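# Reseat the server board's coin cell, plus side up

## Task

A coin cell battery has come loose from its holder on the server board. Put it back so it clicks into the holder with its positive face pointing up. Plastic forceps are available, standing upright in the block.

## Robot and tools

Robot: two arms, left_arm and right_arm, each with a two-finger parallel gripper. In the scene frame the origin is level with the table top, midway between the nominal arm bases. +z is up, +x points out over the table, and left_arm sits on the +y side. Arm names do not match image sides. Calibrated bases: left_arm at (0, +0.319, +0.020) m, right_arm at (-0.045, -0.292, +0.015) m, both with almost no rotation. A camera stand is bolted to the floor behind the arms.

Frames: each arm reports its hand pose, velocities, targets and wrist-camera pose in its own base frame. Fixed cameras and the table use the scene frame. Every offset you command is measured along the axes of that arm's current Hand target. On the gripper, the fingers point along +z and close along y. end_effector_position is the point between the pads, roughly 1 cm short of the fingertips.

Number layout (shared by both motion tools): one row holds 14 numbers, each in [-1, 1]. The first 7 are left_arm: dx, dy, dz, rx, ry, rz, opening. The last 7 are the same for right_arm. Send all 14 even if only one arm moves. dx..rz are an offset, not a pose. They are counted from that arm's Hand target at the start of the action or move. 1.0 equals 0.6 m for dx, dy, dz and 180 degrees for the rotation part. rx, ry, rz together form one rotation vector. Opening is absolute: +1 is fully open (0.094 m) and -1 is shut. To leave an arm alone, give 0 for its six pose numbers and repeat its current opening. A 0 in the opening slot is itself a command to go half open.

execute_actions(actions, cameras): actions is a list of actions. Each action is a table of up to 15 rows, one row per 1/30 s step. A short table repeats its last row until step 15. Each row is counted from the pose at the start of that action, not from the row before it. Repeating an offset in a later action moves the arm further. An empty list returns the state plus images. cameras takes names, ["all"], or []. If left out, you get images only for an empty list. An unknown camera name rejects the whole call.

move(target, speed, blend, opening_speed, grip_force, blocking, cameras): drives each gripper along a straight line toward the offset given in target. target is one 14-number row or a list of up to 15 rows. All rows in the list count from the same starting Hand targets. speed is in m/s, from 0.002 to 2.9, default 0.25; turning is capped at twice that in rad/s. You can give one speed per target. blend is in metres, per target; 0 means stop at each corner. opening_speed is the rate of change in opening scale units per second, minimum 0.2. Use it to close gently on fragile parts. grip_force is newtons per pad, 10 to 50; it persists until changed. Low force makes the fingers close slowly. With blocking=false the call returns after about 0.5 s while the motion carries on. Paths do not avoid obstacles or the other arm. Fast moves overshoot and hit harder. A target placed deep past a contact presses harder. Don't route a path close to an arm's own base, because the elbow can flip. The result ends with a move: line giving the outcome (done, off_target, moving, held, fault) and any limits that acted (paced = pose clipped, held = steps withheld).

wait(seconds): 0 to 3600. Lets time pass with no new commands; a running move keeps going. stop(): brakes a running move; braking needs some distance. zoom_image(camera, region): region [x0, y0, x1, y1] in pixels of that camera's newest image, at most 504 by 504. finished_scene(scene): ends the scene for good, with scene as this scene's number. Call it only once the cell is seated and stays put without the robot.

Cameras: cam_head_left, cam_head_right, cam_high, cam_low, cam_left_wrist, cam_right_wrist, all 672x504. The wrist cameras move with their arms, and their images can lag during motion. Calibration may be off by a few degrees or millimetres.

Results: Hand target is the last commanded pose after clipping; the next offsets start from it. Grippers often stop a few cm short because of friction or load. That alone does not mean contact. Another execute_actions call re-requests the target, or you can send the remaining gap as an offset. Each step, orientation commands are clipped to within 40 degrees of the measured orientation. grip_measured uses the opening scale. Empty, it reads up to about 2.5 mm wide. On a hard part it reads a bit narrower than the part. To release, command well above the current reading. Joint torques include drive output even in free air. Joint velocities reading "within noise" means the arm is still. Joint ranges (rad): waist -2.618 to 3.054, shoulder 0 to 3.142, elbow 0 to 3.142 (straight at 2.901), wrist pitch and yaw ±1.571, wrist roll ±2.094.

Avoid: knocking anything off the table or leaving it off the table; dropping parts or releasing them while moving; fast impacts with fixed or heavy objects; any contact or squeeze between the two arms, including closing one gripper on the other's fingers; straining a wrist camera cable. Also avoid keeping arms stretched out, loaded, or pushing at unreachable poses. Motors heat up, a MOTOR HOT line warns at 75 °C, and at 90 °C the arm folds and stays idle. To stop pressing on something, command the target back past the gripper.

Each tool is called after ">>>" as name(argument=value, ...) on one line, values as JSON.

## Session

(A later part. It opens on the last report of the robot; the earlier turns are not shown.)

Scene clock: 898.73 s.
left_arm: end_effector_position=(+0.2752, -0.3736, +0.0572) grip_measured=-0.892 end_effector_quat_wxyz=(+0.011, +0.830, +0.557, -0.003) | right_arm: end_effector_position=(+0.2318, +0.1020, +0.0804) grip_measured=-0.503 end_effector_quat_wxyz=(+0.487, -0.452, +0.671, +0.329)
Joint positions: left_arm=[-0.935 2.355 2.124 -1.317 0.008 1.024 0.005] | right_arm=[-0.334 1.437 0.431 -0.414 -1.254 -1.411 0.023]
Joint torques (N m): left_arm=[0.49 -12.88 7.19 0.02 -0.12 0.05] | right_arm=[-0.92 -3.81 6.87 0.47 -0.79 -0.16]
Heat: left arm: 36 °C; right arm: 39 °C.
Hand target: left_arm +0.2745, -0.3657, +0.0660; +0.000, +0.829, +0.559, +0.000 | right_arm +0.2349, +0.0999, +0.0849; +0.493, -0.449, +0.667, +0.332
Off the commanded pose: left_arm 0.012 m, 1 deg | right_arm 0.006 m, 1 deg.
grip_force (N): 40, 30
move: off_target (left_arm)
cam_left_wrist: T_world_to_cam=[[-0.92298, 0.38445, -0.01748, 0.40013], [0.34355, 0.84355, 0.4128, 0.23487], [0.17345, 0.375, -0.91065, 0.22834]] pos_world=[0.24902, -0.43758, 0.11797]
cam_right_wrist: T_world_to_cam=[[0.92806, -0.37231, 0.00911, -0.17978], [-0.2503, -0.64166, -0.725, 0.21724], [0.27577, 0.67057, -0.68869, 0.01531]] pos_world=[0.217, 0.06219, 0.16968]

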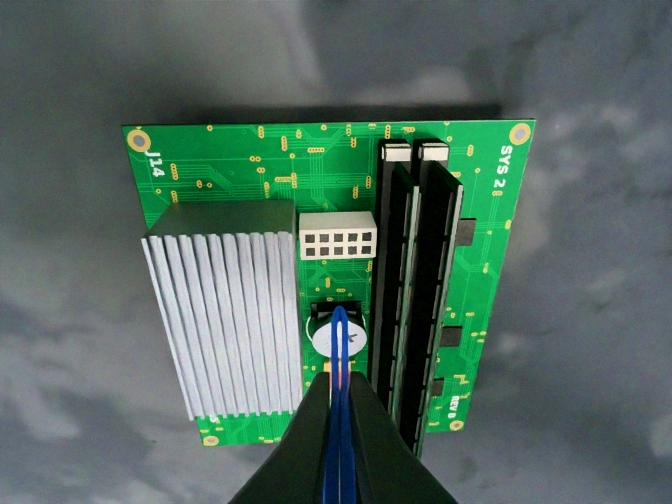

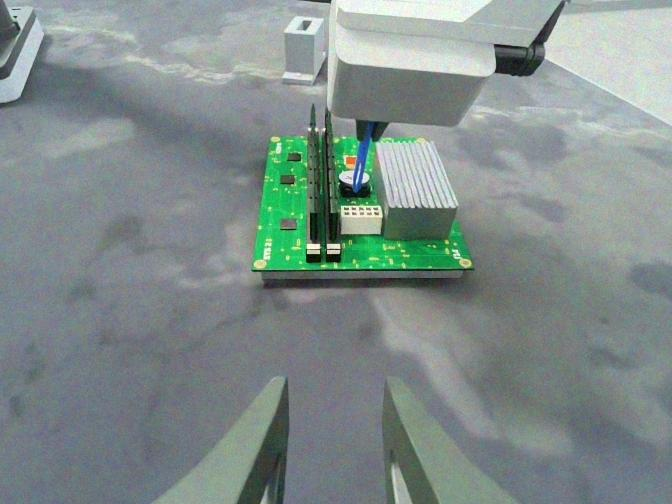

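>>> move(target=[0.0,0,-0.009,0,0,0,-0.95,0,0,0,0,0,0,-0.5], speed=0.05, cameras=["cam_right_wrist"])

>>> zoom_image(camera="cam_right_wrist", region=[310, 120, 430, 250])

Scene clock: 901.90 s.
left_arm: end_effector_position=(+0.2726, -0.3687, +0.0627) grip_measured=-0.892 end_effector_quat_wxyz=(+0.000, +0.830, +0.557, -0.001) | right_arm: end_effector_position=(+0.2318, +0.1020, +0.0804) grip_measured=-0.503 end_effector_quat_wxyz=(+0.487, -0.452, +0.671, +0.329)
Joint positions: left_arm=[-0.935 2.355 2.146 -1.361 0.003 1.024 0.005] | right_arm=[-0.334 1.437 0.431 -0.414 -1.254 -1.411 0.023]
Joint torques (N m): left_arm=[0.4 -12.68 7.35 0.16 -0.05 0.05] | right_arm=[-0.91 -3.82 6.87 0.47 -0.79 -0.16]
Heat: left arm: 36 °C; right arm: 39 °C.
Hand target: left_arm +0.2745, -0.3656, +0.0714; +0.000, +0.829, +0.559, +0.000 | right_arm +0.2349, +0.0999, +0.0849; +0.493, -0.449, +0.667, +0.332
Off the commanded pose: left_arm 0.009 m, 0 deg | right_arm 0.006 m, 1 deg.
grip_force (N): 40, 30
move: done
cam_right_wrist: T_world_to_cam=[[0.92806, -0.37231, 0.00911, -0.17978], [-0.2503, -0.64166, -0.725, 0.21724], [0.27577, 0.67057, -0.68869, 0.01531]] pos_world=[0.217, 0.06219, 0.16968]

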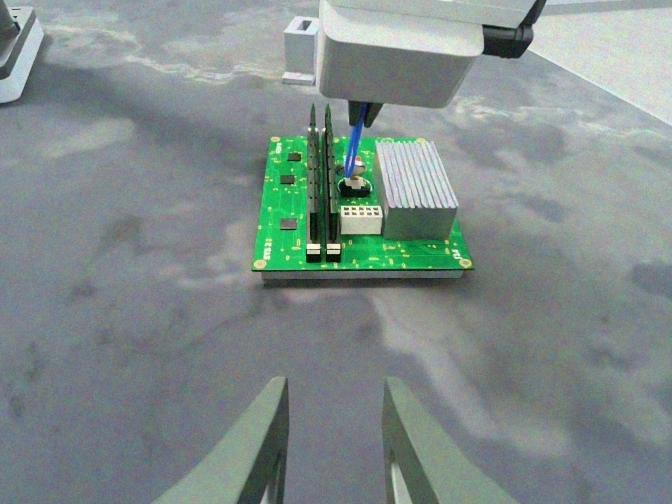

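Scaled by 3.877 from the camera's image (finer frame: 960x720).

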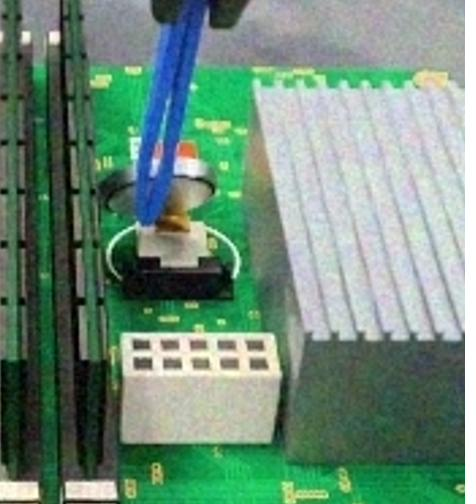

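>>> move(target=[-0.02,0,-0.01,0,0,0,-0.95,0,0,0,0,0,0,-0.5], speed=0.05, cameras=["cam_left_wrist","cam_right_wrist"])

>>> zoom_image(camera="cam_right_wrist", region=[310, 120, 430, 250])

>>> zoom_image(camera="cam_left_wrist", region=[260, 220, 420, 380])

Scene clock: 908.37 s.
left_arm: end_effector_position=(+0.2738, -0.3780, +0.0865) grip_measured=-0.892 end_effector_quat_wxyz=(+0.020, +0.829, +0.559, +0.000) | right_arm: end_effector_position=(+0.2318, +0.1020, +0.0804) grip_measured=-0.503 end_effector_quat_wxyz=(+0.487, -0.452, +0.671, +0.329)
Joint positions: left_arm=[-0.945 2.355 2.239 -1.414 0.002 1.01 0.005] | right_arm=[-0.334 1.437 0.431 -0.414 -1.254 -1.411 0.023]
Joint torques (N m): left_arm=[-0.55 -9.31 7.32 0.22 0 -0.03] | right_arm=[-0.91 -3.79 6.87 0.47 -0.79 -0.16]
Heat: left arm: 36 °C; right arm: 39 °C.
Hand target: left_arm +0.2700, -0.3768, +0.0774; +0.000, +0.829, +0.559, +0.000 | right_arm +0.2349, +0.0999, +0.0849; +0.493, -0.449, +0.667, +0.332
Off the commanded pose: left_arm 0.010 m, 2 deg | right_arm 0.006 m, 1 deg.
grip_force (N): 40, 30
move: done
cam_left_wrist: T_world_to_cam=[[-0.92396, 0.38079, -0.03606, 0.40153], [0.33425, 0.84965, 0.40789, 0.23236], [0.18596, 0.36482, -0.91232, 0.24975]] pos_world=[0.24689, -0.44144, 0.14755]
cam_right_wrist: T_world_to_cam=[[0.92806, -0.37231, 0.00911, -0.17978], [-0.2503, -0.64166, -0.725, 0.21724], [0.27577, 0.67057, -0.68869, 0.01531]] pos_world=[0.217, 0.06219, 0.16968]

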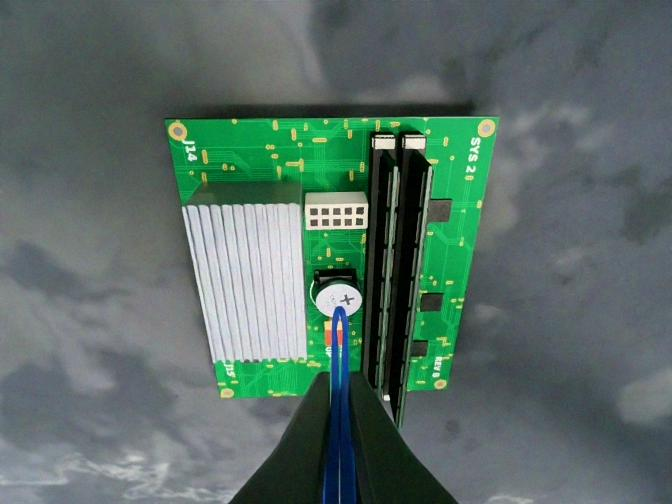

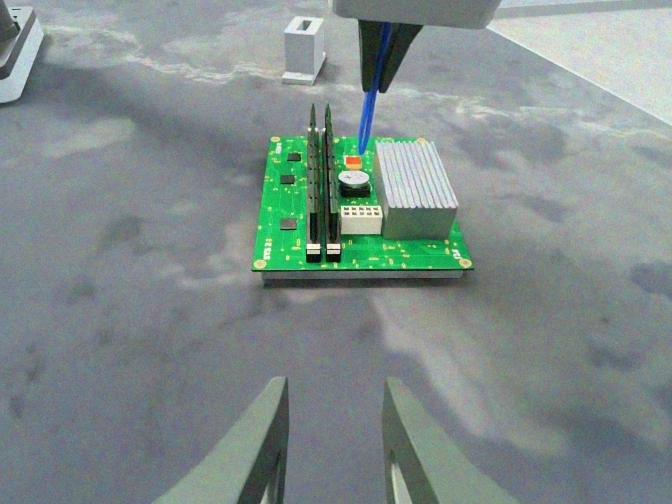

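Scaled by 3.877 from the camera's image (finer frame: 960x720).

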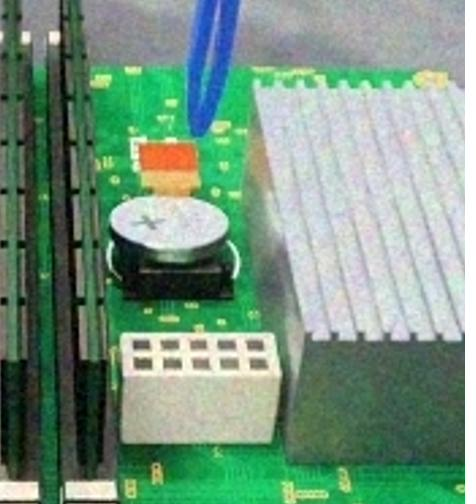

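Scaled by 3.150 from the camera's image (finer frame: 960x720).

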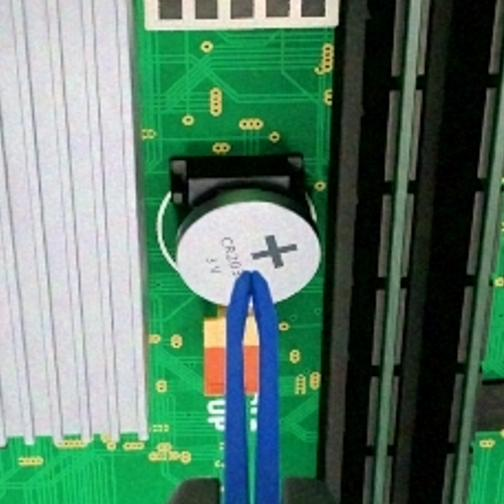

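>>> move(target=[[-0.0083,-0.0017,0.0,0,0,0,-0.95,0,0,0,0,0,0,-0.5],[-0.0083,-0.0017,0.0365,0,0,0,-0.95,0,0,0,0,0,0,-0.5]], speed=0.06, cameras=["cam_left_wrist","cam_right_wrist"])

>>> zoom_image(camera="cam_right_wrist", region=[310, 120, 430, 250])

>>> zoom_image(camera="cam_left_wrist", region=[260, 240, 420, 400])

Scene clock: 919.60 s.
left_arm: end_effector_position=(+0.2726, -0.3842, +0.0696) grip_measured=-0.892 end_effector_quat_wxyz=(+0.022, +0.829, +0.559, +0.000) | right_arm: end_effector_position=(+0.2318, +0.1020, +0.0804) grip_measured=-0.503 end_effector_quat_wxyz=(+0.487, -0.452, +0.671, +0.329)
Joint positions: left_arm=[-0.955 2.368 2.194 -1.354 0.002 1 0.005] | right_arm=[-0.334 1.437 0.431 -0.414 -1.254 -1.411 0.023]
Joint torques (N m): left_arm=[-0.42 -10.37 4.66 0.49 0 -0.04] | right_arm=[-0.92 -3.82 6.87 0.47 -0.78 -0.16]
Heat: left arm: 36 °C; right arm: 39 °C.
Hand target: left_arm +0.2673, -0.3810, +0.0556; +0.000, +0.829, +0.559, +0.000 | right_arm +0.2349, +0.0999, +0.0849; +0.493, -0.449, +0.667, +0.332
Off the commanded pose: left_arm 0.015 m, 2 deg | right_arm 0.006 m, 1 deg.
grip_force (N): 40, 30
move: off_target (left_arm)
cam_left_wrist: T_world_to_cam=[[-0.92406, 0.38035, -0.03806, 0.4021], [0.33335, 0.85056, 0.40672, 0.24557], [0.18707, 0.36314, -0.91276, 0.2358]] pos_world=[0.24559, -0.44744, 0.13065]
cam_right_wrist: T_world_to_cam=[[0.92806, -0.37231, 0.00911, -0.17978], [-0.2503, -0.64166, -0.725, 0.21724], [0.27577, 0.67057, -0.68869, 0.01531]] pos_world=[0.217, 0.06219, 0.16968]

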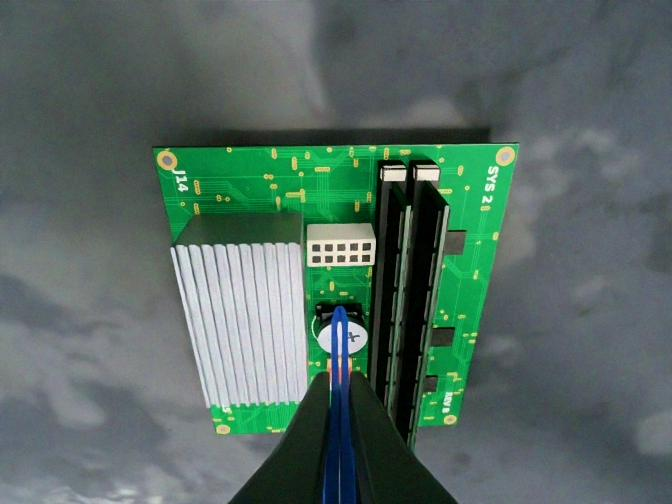

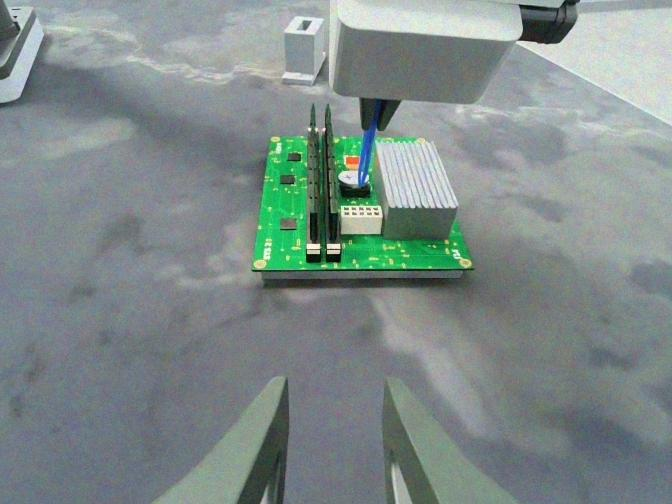

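Scaled by 3.877 from the camera's image (finer frame: 960x720).

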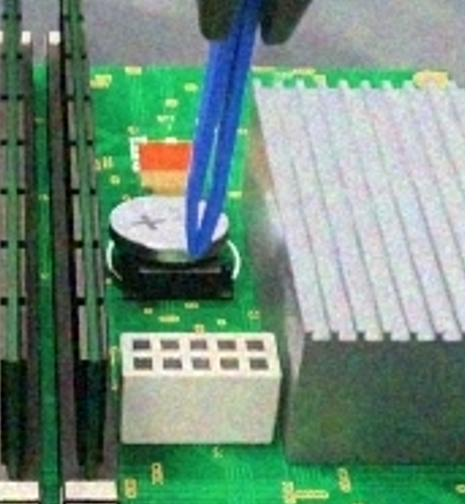

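Scaled by 3.150 from the camera's image (finer frame: 960x720).

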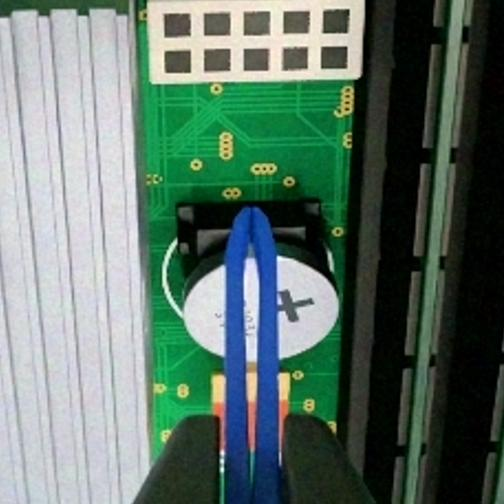

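>>> execute_actions(actions=[[[0,-0.0033,-0.0223,0,0,0,-0.95,0,0,0,0,0,0,-0.5],[0,-0.0033,-0.0223,0,0,0,-0.95,0,0,0,0,0,0,-0.5],[0,-0.0033,0.0043,0,0,0,-0.95,0,0,0,0,0,0,-0.5],[0,-0.0033,0.0043,0,0,0,-0.95,0,0,0,0,0,0,-0.5],[0,-0.0033,-0.018,0,0,0,-0.95,0,0,0,0,0,0,-0.5],[0,-0.0033,-0.018,0,0,0,-0.95,0,0,0,0,0,0,-0.5],[0,-0.0033,0,0,0,0,-0.95,0,0,0,0,0,0,-0.5],[0,-0.0033,0,0,0,0,-0.95,0,0,0,0,0,0,-0.5],[0,-0.0033,-0.014,0,0,0,-0.95,0,0,0,0,0,0,-0.5],[0,-0.0033,-0.014,0,0,0,-0.95,0,0,0,0,0,0,-0.5],[0,-0.0033,-0.004,0,0,0,-0.95,0,0,0,0,0,0,-0.5],[0,-0.0033,-0.004,0,0,0,-0.95,0,0,0,0,0,0,-0.5],[0,-0.0033,-0.011,0,0,0,-0.95,0,0,0,0,0,0,-0.5],[0,-0.0033,-0.011,0,0,0,-0.95,0,0,0,0,0,0,-0.5],[0,-0.0033,-0.009,0,0,0,-0.95,0,0,0,0,0,0,-0.5]]], cameras=["cam_left_wrist","cam_right_wrist"])

>>> zoom_image(camera="cam_right_wrist", region=[310, 120, 430, 250])

>>> zoom_image(camera="cam_left_wrist", region=[260, 240, 420, 400])

Scene clock: 936.03 s.
left_arm: end_effector_position=(+0.2722, -0.3838, +0.0691) grip_measured=-0.892 end_effector_quat_wxyz=(+0.020, +0.828, +0.560, +0.000) | right_arm: end_effector_position=(+0.2318, +0.1020, +0.0804) grip_measured=-0.503 end_effector_quat_wxyz=(+0.487, -0.452, +0.671, +0.329)
Joint positions: left_arm=[-0.955 2.368 2.192 -1.354 0.002 0.998 0.005] | right_arm=[-0.334 1.437 0.431 -0.414 -1.254 -1.411 0.023]
Joint torques (N m): left_arm=[-0.47 -10.44 5.48 0.32 -0.04 -0.05] | right_arm=[-0.92 -3.81 6.84 0.47 -0.79 -0.15]
Heat: left arm: 35 °C; right arm: 39 °C.
Hand target: left_arm +0.2654, -0.3802, +0.0610; +0.000, +0.829, +0.559, +0.000 | right_arm +0.2349, +0.0999, +0.0849; +0.493, -0.449, +0.667, +0.332
Off the commanded pose: left_arm 0.011 m, 2 deg | right_arm 0.006 m, 1 deg.
grip_force (N): 40, 30
cam_left_wrist: T_world_to_cam=[[-0.92499, 0.37829, -0.03599, 0.40103], [0.332, 0.85058, 0.40779, 0.2458], [0.18487, 0.36525, -0.91236, 0.2367]] pos_world=[0.24558, -0.44723, 0.13015]
cam_right_wrist: T_world_to_cam=[[0.92806, -0.37231, 0.00911, -0.17978], [-0.2503, -0.64166, -0.725, 0.21724], [0.27577, 0.67057, -0.68869, 0.01531]] pos_world=[0.217, 0.06219, 0.16968]

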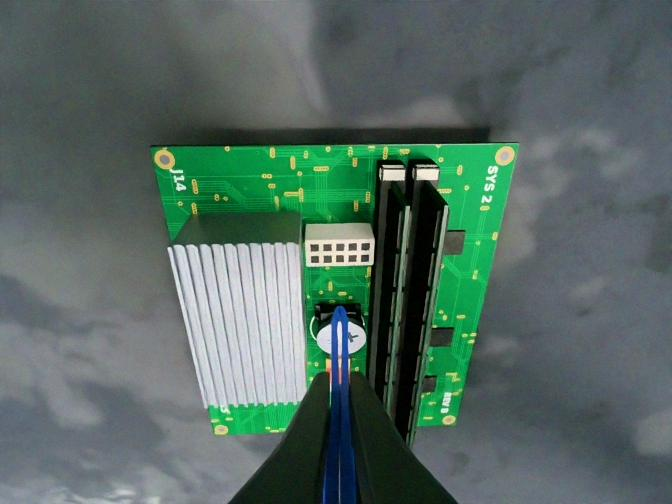

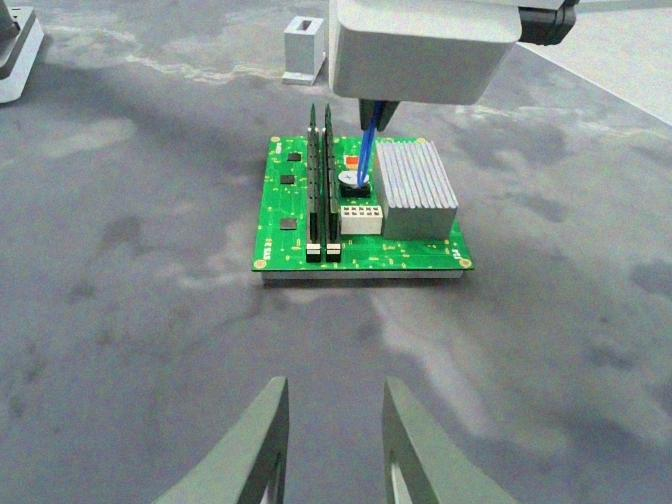

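Scaled by 3.877 from the camera's image (finer frame: 960x720).

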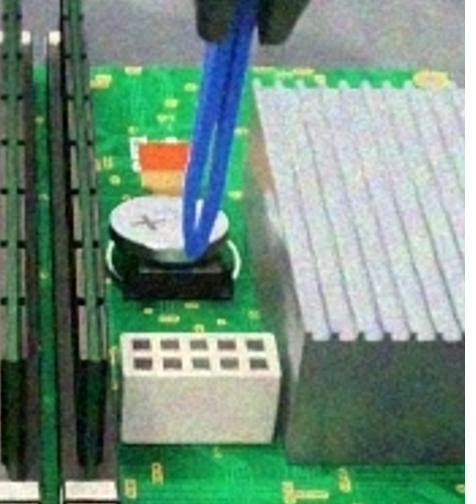

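Scaled by 3.150 from the camera's image (finer frame: 960x720).

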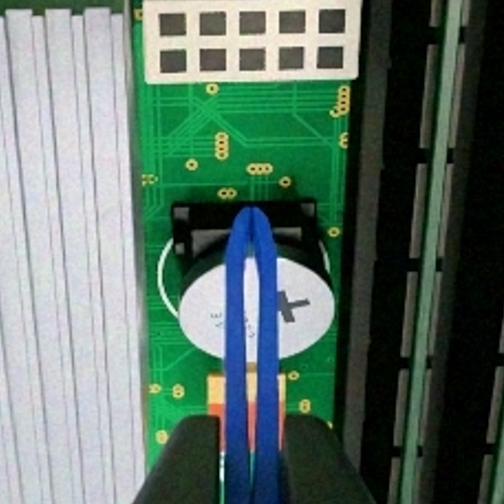

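>>> move(target=[0,0,0.013,0,0,0,-0.95,0,0,0,0,0,0,-0.5], speed=0.05, cameras=["cam_left_wrist","cam_right_wrist"])

>>> zoom_image(camera="cam_right_wrist", region=[310, 120, 430, 250])

>>> zoom_image(camera="cam_left_wrist", region=[260, 240, 420, 400])

Scene clock: 939.30 s.
left_arm: end_effector_position=(+0.2716, -0.3828, +0.0633) grip_measured=-0.892 end_effector_quat_wxyz=(+0.018, +0.828, +0.560, +0.000) | right_arm: end_effector_position=(+0.2318, +0.1020, +0.0804) grip_measured=-0.503 end_effector_quat_wxyz=(+0.487, -0.452, +0.671, +0.329)
Joint positions: left_arm=[-0.955 2.368 2.17 -1.338 0.002 0.998 0.005] | right_arm=[-0.334 1.437 0.431 -0.414 -1.254 -1.411 0.023]
Joint torques (N m): left_arm=[-0.75 -11.07 4.6 0.43 -0.02 -0.03] | right_arm=[-0.94 -3.81 6.87 0.47 -0.79 -0.16]
Heat: left arm: 36 °C; right arm: 39 °C.
Hand target: left_arm +0.2654, -0.3803, +0.0532; +0.000, +0.829, +0.559, +0.000 | right_arm +0.2349, +0.0999, +0.0849; +0.493, -0.449, +0.667, +0.332
Off the commanded pose: left_arm 0.012 m, 2 deg | right_arm 0.006 m, 1 deg.
grip_force (N): 40, 30
move: off_target (left_arm)
cam_left_wrist: T_world_to_cam=[[-0.92509, 0.37848, -0.03114, 0.39957], [0.33338, 0.84864, 0.41068, 0.24624], [0.18186, 0.36953, -0.91125, 0.23358]] pos_world=[0.24506, -0.44651, 0.12416]
cam_right_wrist: T_world_to_cam=[[0.92806, -0.37231, 0.00911, -0.17978], [-0.2503, -0.64166, -0.725, 0.21724], [0.27577, 0.67057, -0.68869, 0.01531]] pos_world=[0.217, 0.06219, 0.16968]

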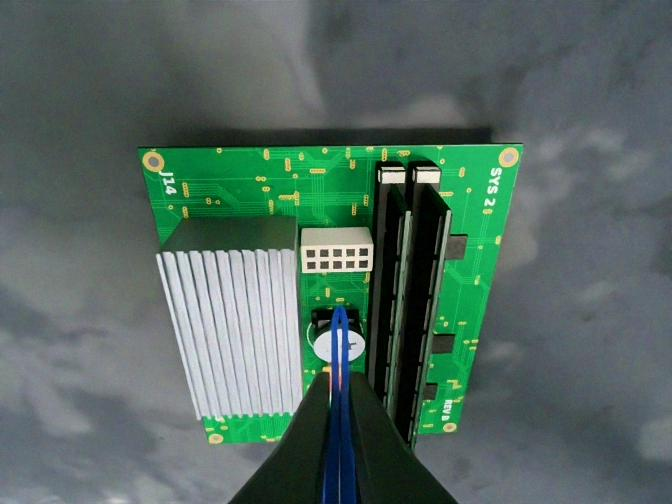

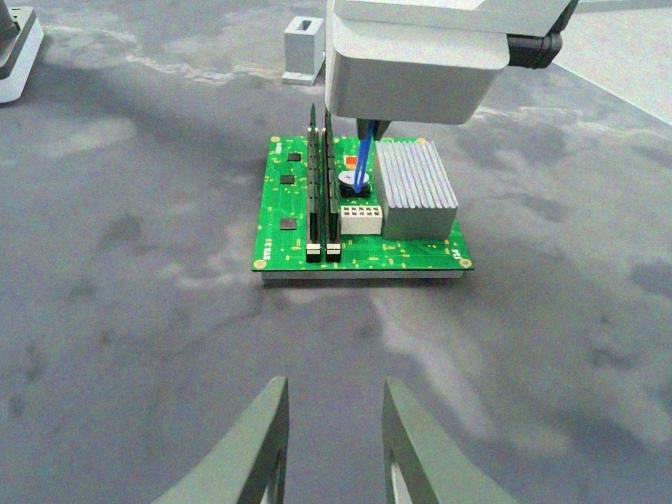

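Scaled by 3.877 from the camera's image (finer frame: 960x720).

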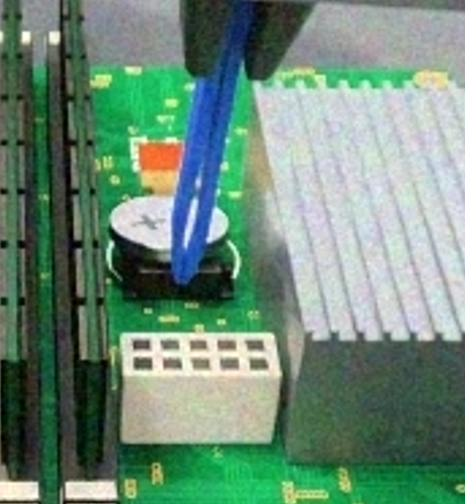

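Scaled by 3.150 from the camera's image (finer frame: 960x720).

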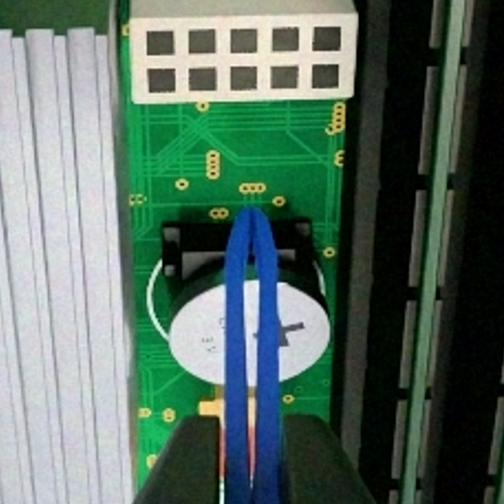

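>>> move(target=[0,0,-0.016,0,0,0,-0.95,0,0,0,0,0,0,-0.5], speed=0.05, cameras=["cam_left_wrist","cam_right_wrist"])

>>> zoom_image(camera="cam_right_wrist", region=[310, 120, 430, 250])

Scene clock: 953.90 s.
left_arm: end_effector_position=(+0.2696, -0.3800, +0.0632) grip_measured=-0.892 end_effector_quat_wxyz=(+0.010, +0.828, +0.560, -0.001) | right_arm: end_effector_position=(+0.2318, +0.1020, +0.0804) grip_measured=-0.503 end_effector_quat_wxyz=(+0.487, -0.452, +0.671, +0.329)
Joint positions: left_arm=[-0.955 2.368 2.17 -1.352 0.002 0.997 0.005] | right_arm=[-0.334 1.437 0.431 -0.414 -1.254 -1.411 0.023]
Joint torques (N m): left_arm=[-0.98 -10.69 7.54 0.12 -0.01 -0.02] | right_arm=[-0.91 -3.79 6.86 0.47 -0.79 -0.15]
Heat: left arm: 36 °C; right arm: 39 °C.
Hand target: left_arm +0.2654, -0.3803, +0.0628; +0.000, +0.829, +0.559, +0.000 | right_arm +0.2349, +0.0999, +0.0849; +0.493, -0.449, +0.667, +0.332
Off the commanded pose: left_arm 0.004 m, 1 deg | right_arm 0.006 m, 1 deg.
grip_force (N): 40, 30
move: done
cam_left_wrist: T_world_to_cam=[[-0.92544, 0.37839, -0.01933, 0.39599], [0.33637, 0.84402, 0.4177, 0.24147], [0.17437, 0.38006, -0.90838, 0.23866]] pos_world=[0.24362, -0.44435, 0.12359]
cam_right_wrist: T_world_to_cam=[[0.92806, -0.37231, 0.00911, -0.17978], [-0.2503, -0.64166, -0.725, 0.21724], [0.27577, 0.67057, -0.68869, 0.01531]] pos_world=[0.217, 0.06219, 0.16968]

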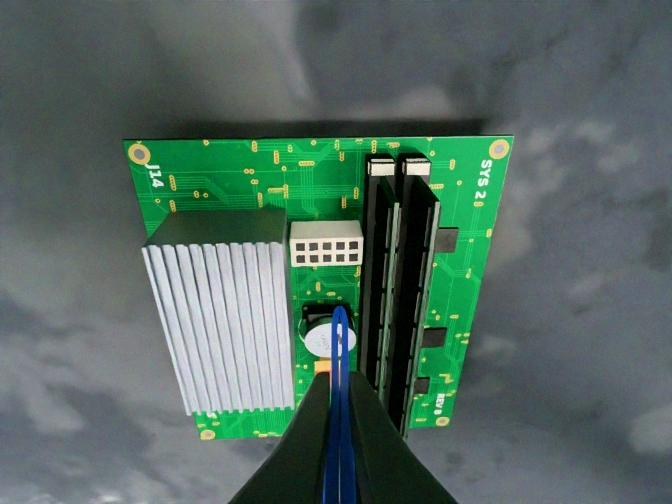

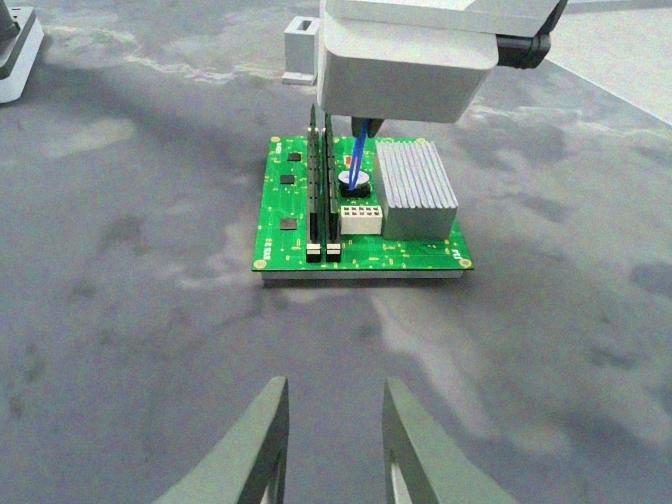

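Scaled by 3.877 from the camera's image (finer frame: 960x720).

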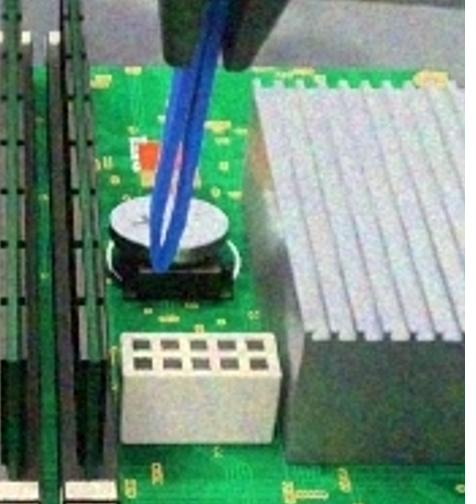

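>>> move(target=[0,0.001,-0.006,0,0,0,-0.95,0,0,0,0,0,0,-0.5], speed=0.05, cameras=["cam_left_wrist","cam_right_wrist"])

>>> zoom_image(camera="cam_right_wrist", region=[310, 120, 430, 250])

>>> zoom_image(camera="cam_left_wrist", region=[260, 240, 420, 400])

Scene clock: 958.47 s.
left_arm: end_effector_position=(+0.2702, -0.3809, +0.0691) grip_measured=-0.892 end_effector_quat_wxyz=(+0.013, +0.828, +0.560, +0.000) | right_arm: end_effector_position=(+0.2318, +0.1020, +0.0804) grip_measured=-0.503 end_effector_quat_wxyz=(+0.487, -0.452, +0.671, +0.329)
Joint positions: left_arm=[-0.955 2.368 2.193 -1.369 0.002 0.997 0.005] | right_arm=[-0.334 1.437 0.431 -0.414 -1.254 -1.411 0.023]
Joint torques (N m): left_arm=[-0.55 -10.56 7.13 0.2 -0.03 -0.03] | right_arm=[-0.91 -3.79 6.86 0.47 -0.79 -0.16]
Heat: left arm: 36 °C; right arm: 39 °C.
Hand target: left_arm +0.2660, -0.3805, +0.0664; +0.000, +0.829, +0.559, +0.000 | right_arm +0.2349, +0.0999, +0.0849; +0.493, -0.449, +0.667, +0.332
Off the commanded pose: left_arm 0.005 m, 2 deg | right_arm 0.006 m, 1 deg.
grip_force (N): 40, 30
move: done
cam_left_wrist: T_world_to_cam=[[-0.92535, 0.37836, -0.0241, 0.39731], [0.33507, 0.84592, 0.41491, 0.24084], [0.17737, 0.37586, -0.90954, 0.24191]] pos_world=[0.24404, -0.44498, 0.12968]
cam_right_wrist: T_world_to_cam=[[0.92806, -0.37231, 0.00911, -0.17978], [-0.2503, -0.64166, -0.725, 0.21724], [0.27577, 0.67057, -0.68869, 0.01531]] pos_world=[0.217, 0.06219, 0.16968]

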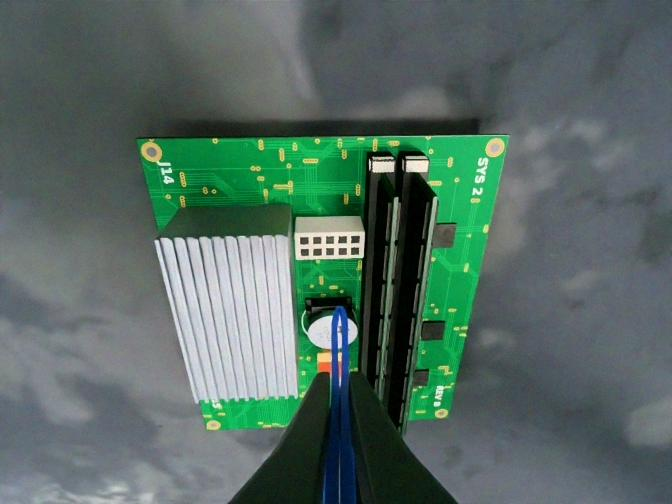

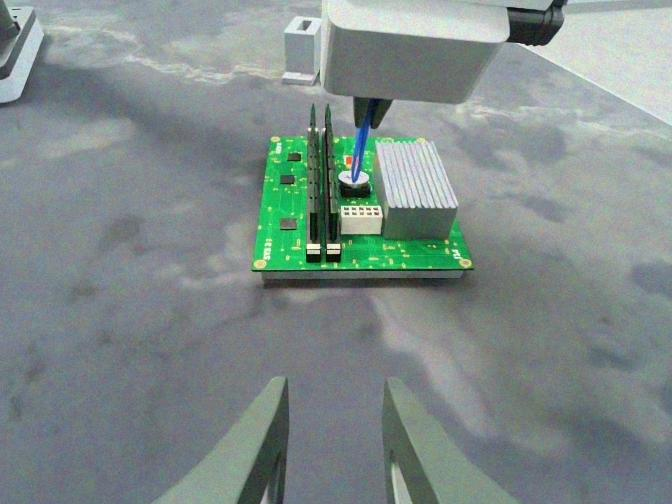

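Scaled by 3.877 from the camera's image (finer frame: 960x720).

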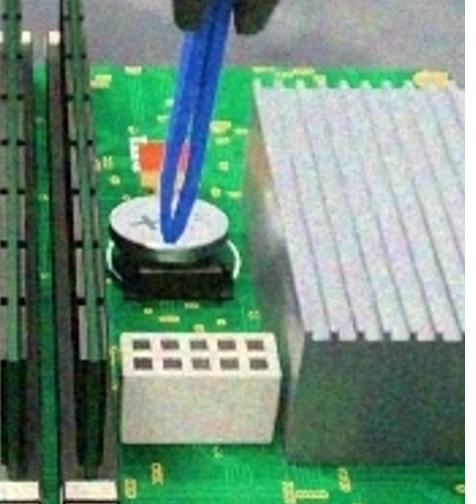

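Scaled by 3.150 from the camera's image (finer frame: 960x720).

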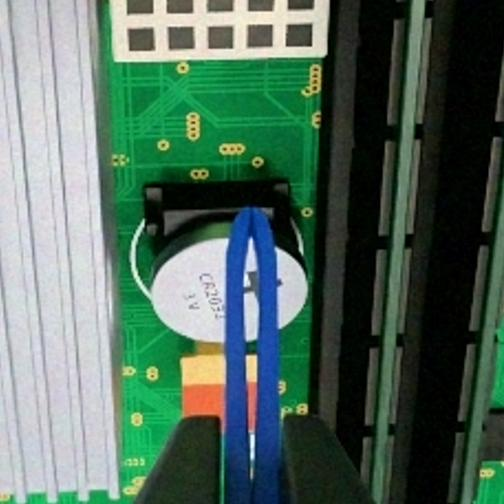

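>>> move(target=[0,0.0015,0.015,0,0,0,-0.95,0,0,0,0,0,0,-0.5], speed=0.05, cameras=["cam_left_wrist","cam_right_wrist"])

>>> zoom_image(camera="cam_right_wrist", region=[310, 120, 430, 250])

>>> zoom_image(camera="cam_left_wrist", region=[260, 240, 420, 400])

Scene clock: 966.07 s.
left_arm: end_effector_position=(+0.2716, -0.3828, +0.0692) grip_measured=-0.892 end_effector_quat_wxyz=(+0.018, +0.828, +0.560, +0.000) | right_arm: end_effector_position=(+0.2318, +0.1020, +0.0804) grip_measured=-0.503 end_effector_quat_wxyz=(+0.487, -0.452, +0.671, +0.329)
Joint positions: left_arm=[-0.955 2.368 2.193 -1.36 0.002 0.997 0.005] | right_arm=[-0.334 1.437 0.431 -0.414 -1.254 -1.411 0.023]
Joint torques (N m): left_arm=[-0.46 -10.37 5.09 0.43 -0.03 0.03] | right_arm=[-0.92 -3.82 6.87 0.47 -0.79 -0.16]
Heat: left arm: 37 °C; right arm: 39 °C.
Hand target: left_arm +0.2668, -0.3808, +0.0574; +0.000, +0.829, +0.559, +0.000 | right_arm +0.2349, +0.0999, +0.0849; +0.493, -0.449, +0.667, +0.332
Off the commanded pose: left_arm 0.013 m, 2 deg | right_arm 0.006 m, 1 deg.
grip_force (N): 40, 30
move: off_target (left_arm)
cam_left_wrist: T_world_to_cam=[[-0.9252, 0.37811, -0.03215, 0.39975], [0.33278, 0.84915, 0.41012, 0.24427], [0.18237, 0.36875, -0.91146, 0.2385]] pos_world=[0.24507, -0.44652, 0.13006]
cam_right_wrist: T_world_to_cam=[[0.92806, -0.37231, 0.00911, -0.17978], [-0.2503, -0.64166, -0.725, 0.21724], [0.27577, 0.67057, -0.68869, 0.01531]] pos_world=[0.217, 0.06219, 0.16968]

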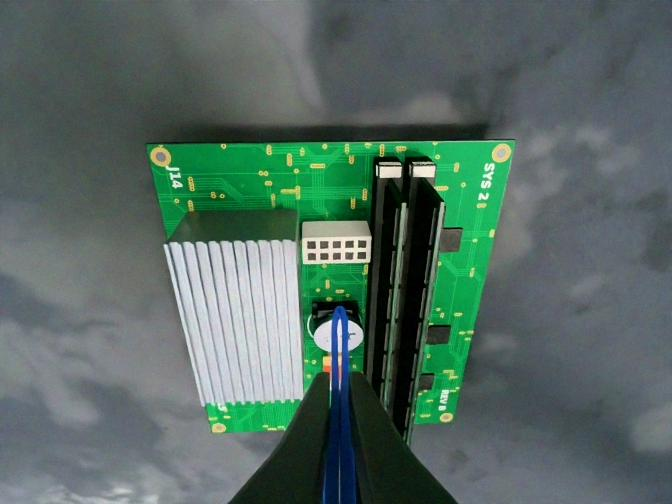

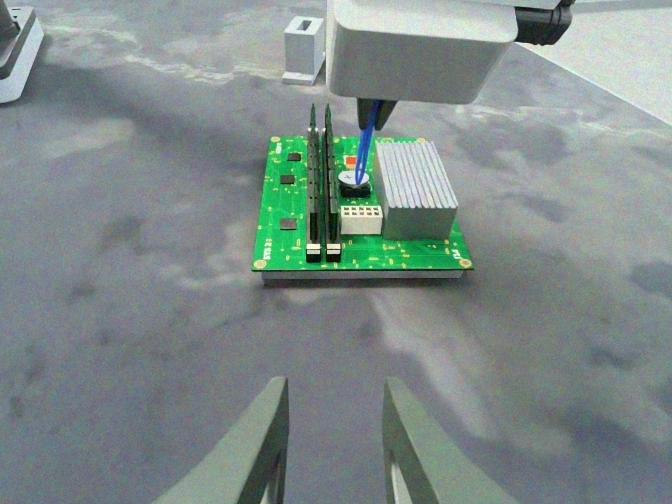

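Scaled by 3.877 from the camera's image (finer frame: 960x720).

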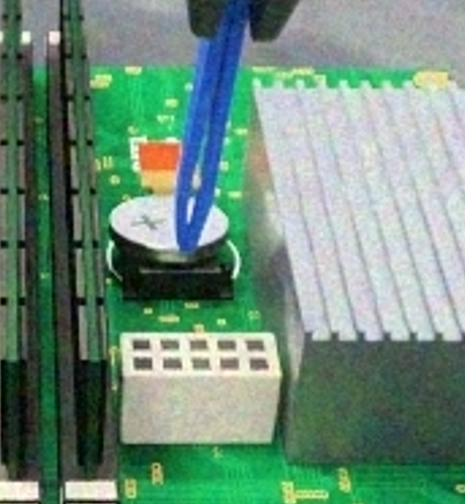

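Scaled by 3.150 from the camera's image (finer frame: 960x720).

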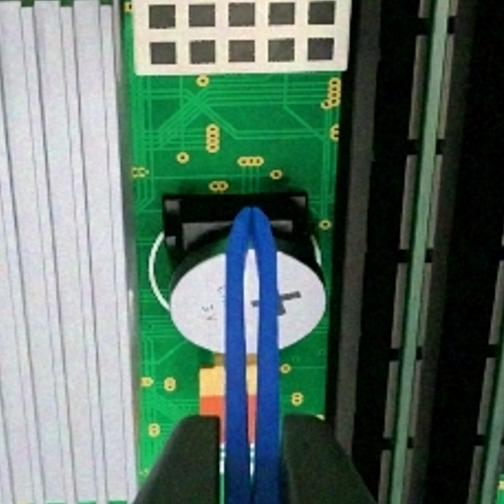

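>>> move(target=[0,0.000,0.008,0,0,0,-0.95,0,0,0,0,0,0,-0.5], speed=0.05, cameras=["cam_left_wrist","cam_right_wrist"])

>>> zoom_image(camera="cam_right_wrist", region=[310, 120, 430, 250])

>>> zoom_image(camera="cam_left_wrist", region=[260, 240, 420, 400])

Scene clock: 970.47 s.
left_arm: end_effector_position=(+0.2725, -0.3841, +0.0658) grip_measured=-0.892 end_effector_quat_wxyz=(+0.021, +0.828, +0.560, +0.000) | right_arm: end_effector_position=(+0.2318, +0.1020, +0.0804) grip_measured=-0.503 end_effector_quat_wxyz=(+0.487, -0.452, +0.671, +0.329)
Joint positions: left_arm=[-0.955 2.368 2.179 -1.341 0.002 0.997 0.005] | right_arm=[-0.334 1.437 0.431 -0.414 -1.254 -1.411 0.023]
Joint torques (N m): left_arm=[-0.53 -10.51 4.68 0.44 -0.07 -0.05] | right_arm=[-0.92 -3.81 6.87 0.47 -0.79 -0.15]
Heat: left arm: 37 °C; right arm: 39 °C.
Hand target: left_arm +0.2668, -0.3808, +0.0526; +0.000, +0.829, +0.559, +0.000 | right_arm +0.2349, +0.0999, +0.0849; +0.493, -0.449, +0.667, +0.332
Off the commanded pose: left_arm 0.015 m, 2 deg | right_arm 0.006 m, 1 deg.
grip_force (N): 40, 30
move: off_target (left_arm)
cam_left_wrist: T_world_to_cam=[[-0.92511, 0.37793, -0.03666, 0.40112], [0.33149, 0.85096, 0.4074, 0.2476], [0.18516, 0.36474, -0.91251, 0.23344]] pos_world=[0.24578, -0.44744, 0.12685]
cam_right_wrist: T_world_to_cam=[[0.92806, -0.37231, 0.00911, -0.17978], [-0.2503, -0.64166, -0.725, 0.21724], [0.27577, 0.67057, -0.68869, 0.01531]] pos_world=[0.217, 0.06219, 0.16968]

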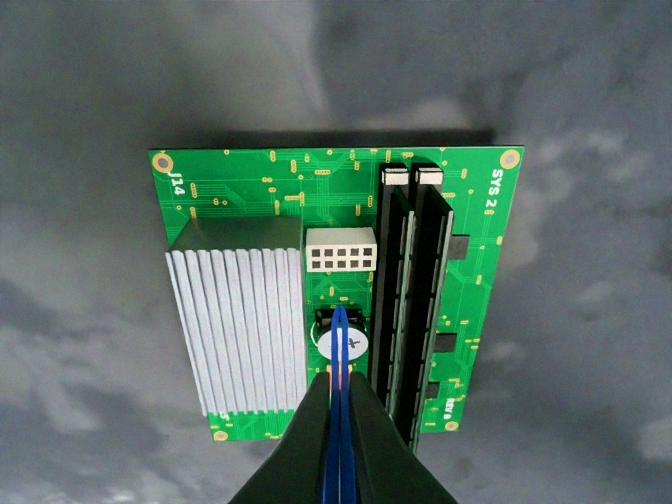

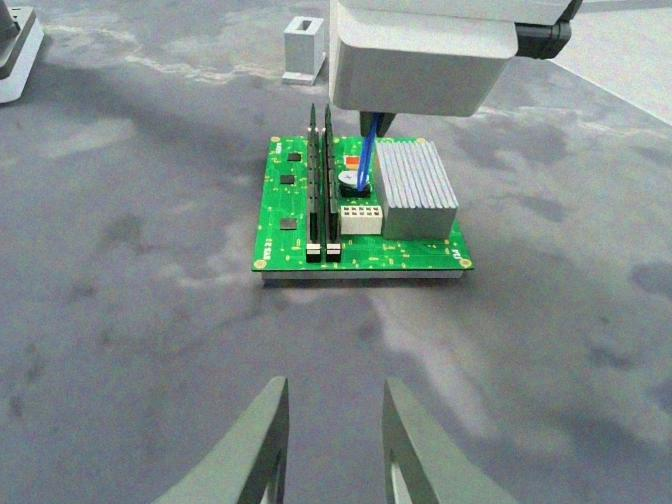

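Scaled by 3.877 from the camera's image (finer frame: 960x720).

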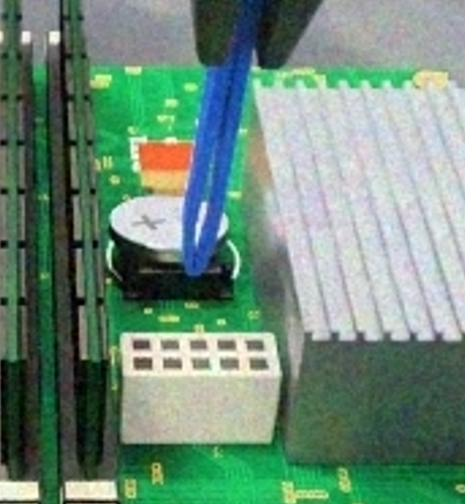

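Scaled by 3.150 from the camera's image (finer frame: 960x720).

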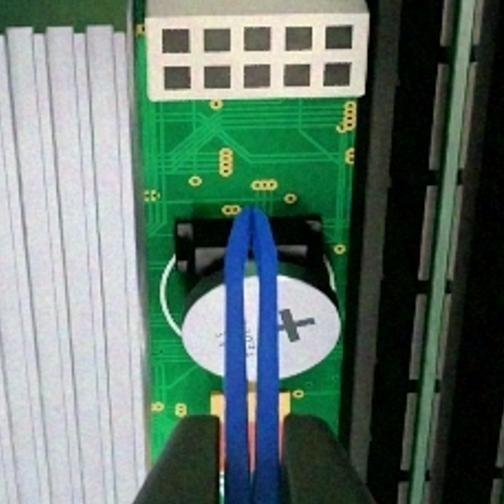

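>>> move(target=[[0,-0.003,-0.010,0,0,0,-0.95,0,0,0,0,0,0,-0.5],[0.011,-0.003,-0.012,0,0,0,-0.95,0,0,0,0,0,0,-0.5]], speed=0.03, cameras=["cam_left_wrist","cam_right_wrist"])

>>> zoom_image(camera="cam_right_wrist", region=[310, 120, 430, 250])

>>> zoom_image(camera="cam_left_wrist", region=[260, 240, 420, 400])

Scene clock: 980.80 s.
left_arm: end_effector_position=(+0.2702, -0.3809, +0.0613) grip_measured=-0.892 end_effector_quat_wxyz=(+0.013, +0.828, +0.560, +0.000) | right_arm: end_effector_position=(+0.2318, +0.1020, +0.0804) grip_measured=-0.503 end_effector_quat_wxyz=(+0.487, -0.452, +0.671, +0.329)
Joint positions: left_arm=[-0.955 2.368 2.162 -1.34 0.002 0.997 0.005] | right_arm=[-0.334 1.437 0.431 -0.414 -1.254 -1.411 0.023]
Joint torques (N m): left_arm=[0.47 -12.52 4.33 0.3 -0.04 0.05] | right_arm=[-0.91 -3.82 6.89 0.47 -0.79 -0.16]
Heat: left arm: 36 °C; right arm: 39 °C.
Hand target: left_arm +0.2676, -0.3740, +0.0598; +0.000, +0.829, +0.559, +0.000 | right_arm +0.2349, +0.0999, +0.0849; +0.493, -0.449, +0.667, +0.332
Off the commanded pose: left_arm 0.008 m, 1 deg | right_arm 0.006 m, 1 deg.
grip_force (N): 40, 30
move: done
cam_left_wrist: T_world_to_cam=[[-0.92539, 0.37833, -0.02286, 0.39699], [0.33538, 0.84544, 0.41563, 0.24382], [0.17657, 0.37695, -0.90925, 0.23541]] pos_world=[0.24403, -0.44507, 0.12178]
cam_right_wrist: T_world_to_cam=[[0.92806, -0.37231, 0.00911, -0.17978], [-0.2503, -0.64166, -0.725, 0.21724], [0.27577, 0.67057, -0.68869, 0.01531]] pos_world=[0.217, 0.06219, 0.16968]

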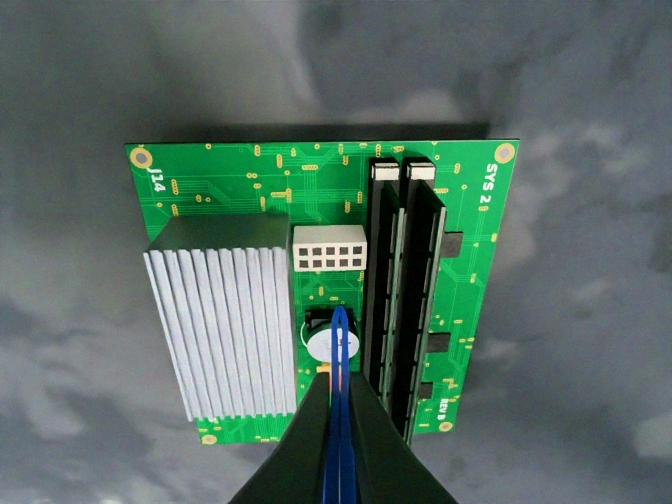

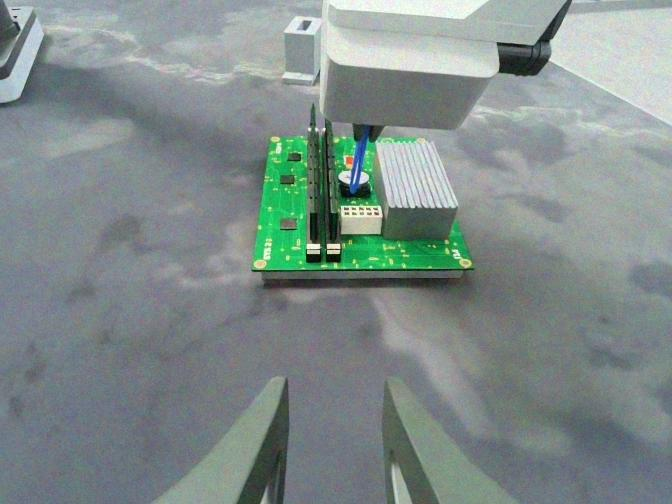

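Scaled by 3.877 from the camera's image (finer frame: 960x720).

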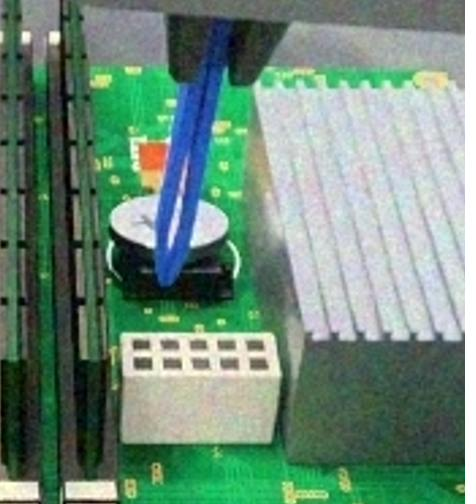

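Scaled by 3.150 from the camera's image (finer frame: 960x720).

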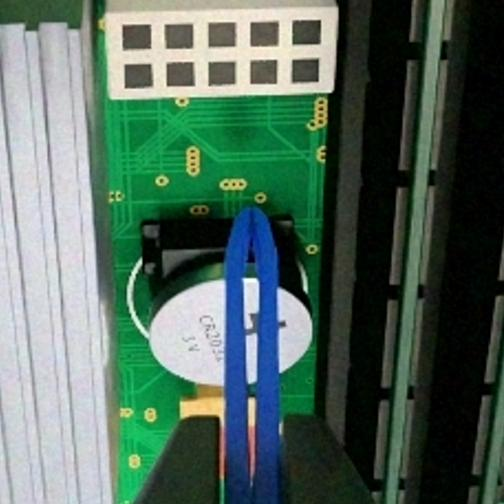

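>>> move(target=[0.003,0,-0.012,0,0,0,-0.95,0,0,0,0,0,0,-0.5], speed=0.05, cameras=["cam_right_wrist"])

>>> zoom_image(camera="cam_right_wrist", region=[310, 120, 430, 250])

Scene clock: 985.83 s.
left_arm: end_effector_position=(+0.2687, -0.3787, +0.0613) grip_measured=-0.892 end_effector_quat_wxyz=(+0.007, +0.829, +0.560, -0.001) | right_arm: end_effector_position=(+0.2318, +0.1020, +0.0804) grip_measured=-0.503 end_effector_quat_wxyz=(+0.487, -0.452, +0.671, +0.329)
Joint positions: left_arm=[-0.955 2.368 2.162 -1.351 0.002 0.998 0.005] | right_arm=[-0.334 1.437 0.431 -0.414 -1.254 -1.411 0.023]
Joint torques (N m): left_arm=[0.53 -13.19 6.04 0.21 -0.03 0.09] | right_arm=[-0.92 -3.78 6.87 0.48 -0.79 -0.15]
Heat: left arm: 36 °C; right arm: 39 °C.
Hand target: left_arm +0.2682, -0.3723, +0.0670; +0.000, +0.829, +0.559, +0.000 | right_arm +0.2349, +0.0999, +0.0849; +0.493, -0.449, +0.667, +0.332
Off the commanded pose: left_arm 0.009 m, 1 deg | right_arm 0.006 m, 1 deg.
grip_force (N): 40, 30
move: done
cam_right_wrist: T_world_to_cam=[[0.92806, -0.37231, 0.00911, -0.17978], [-0.2503, -0.64166, -0.725, 0.21724], [0.27577, 0.67057, -0.68869, 0.01531]] pos_world=[0.217, 0.06219, 0.16968]

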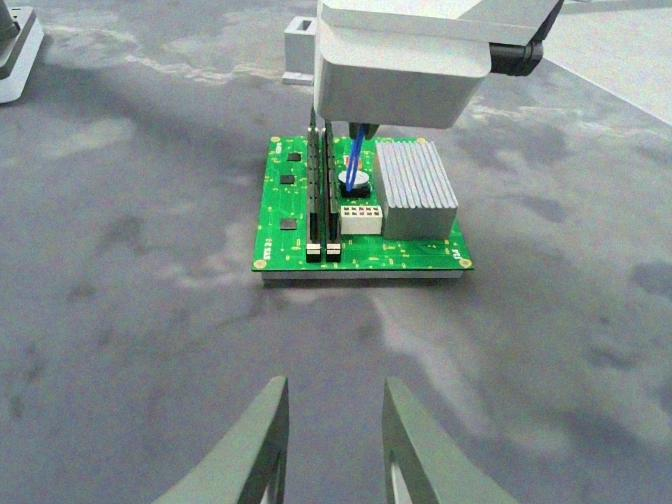

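Scaled by 3.877 from the camera's image (finer frame: 960x720).

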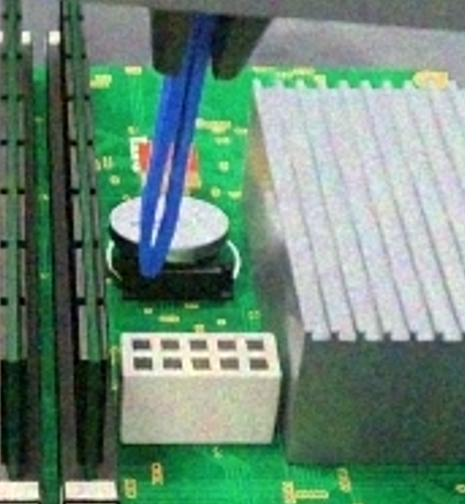

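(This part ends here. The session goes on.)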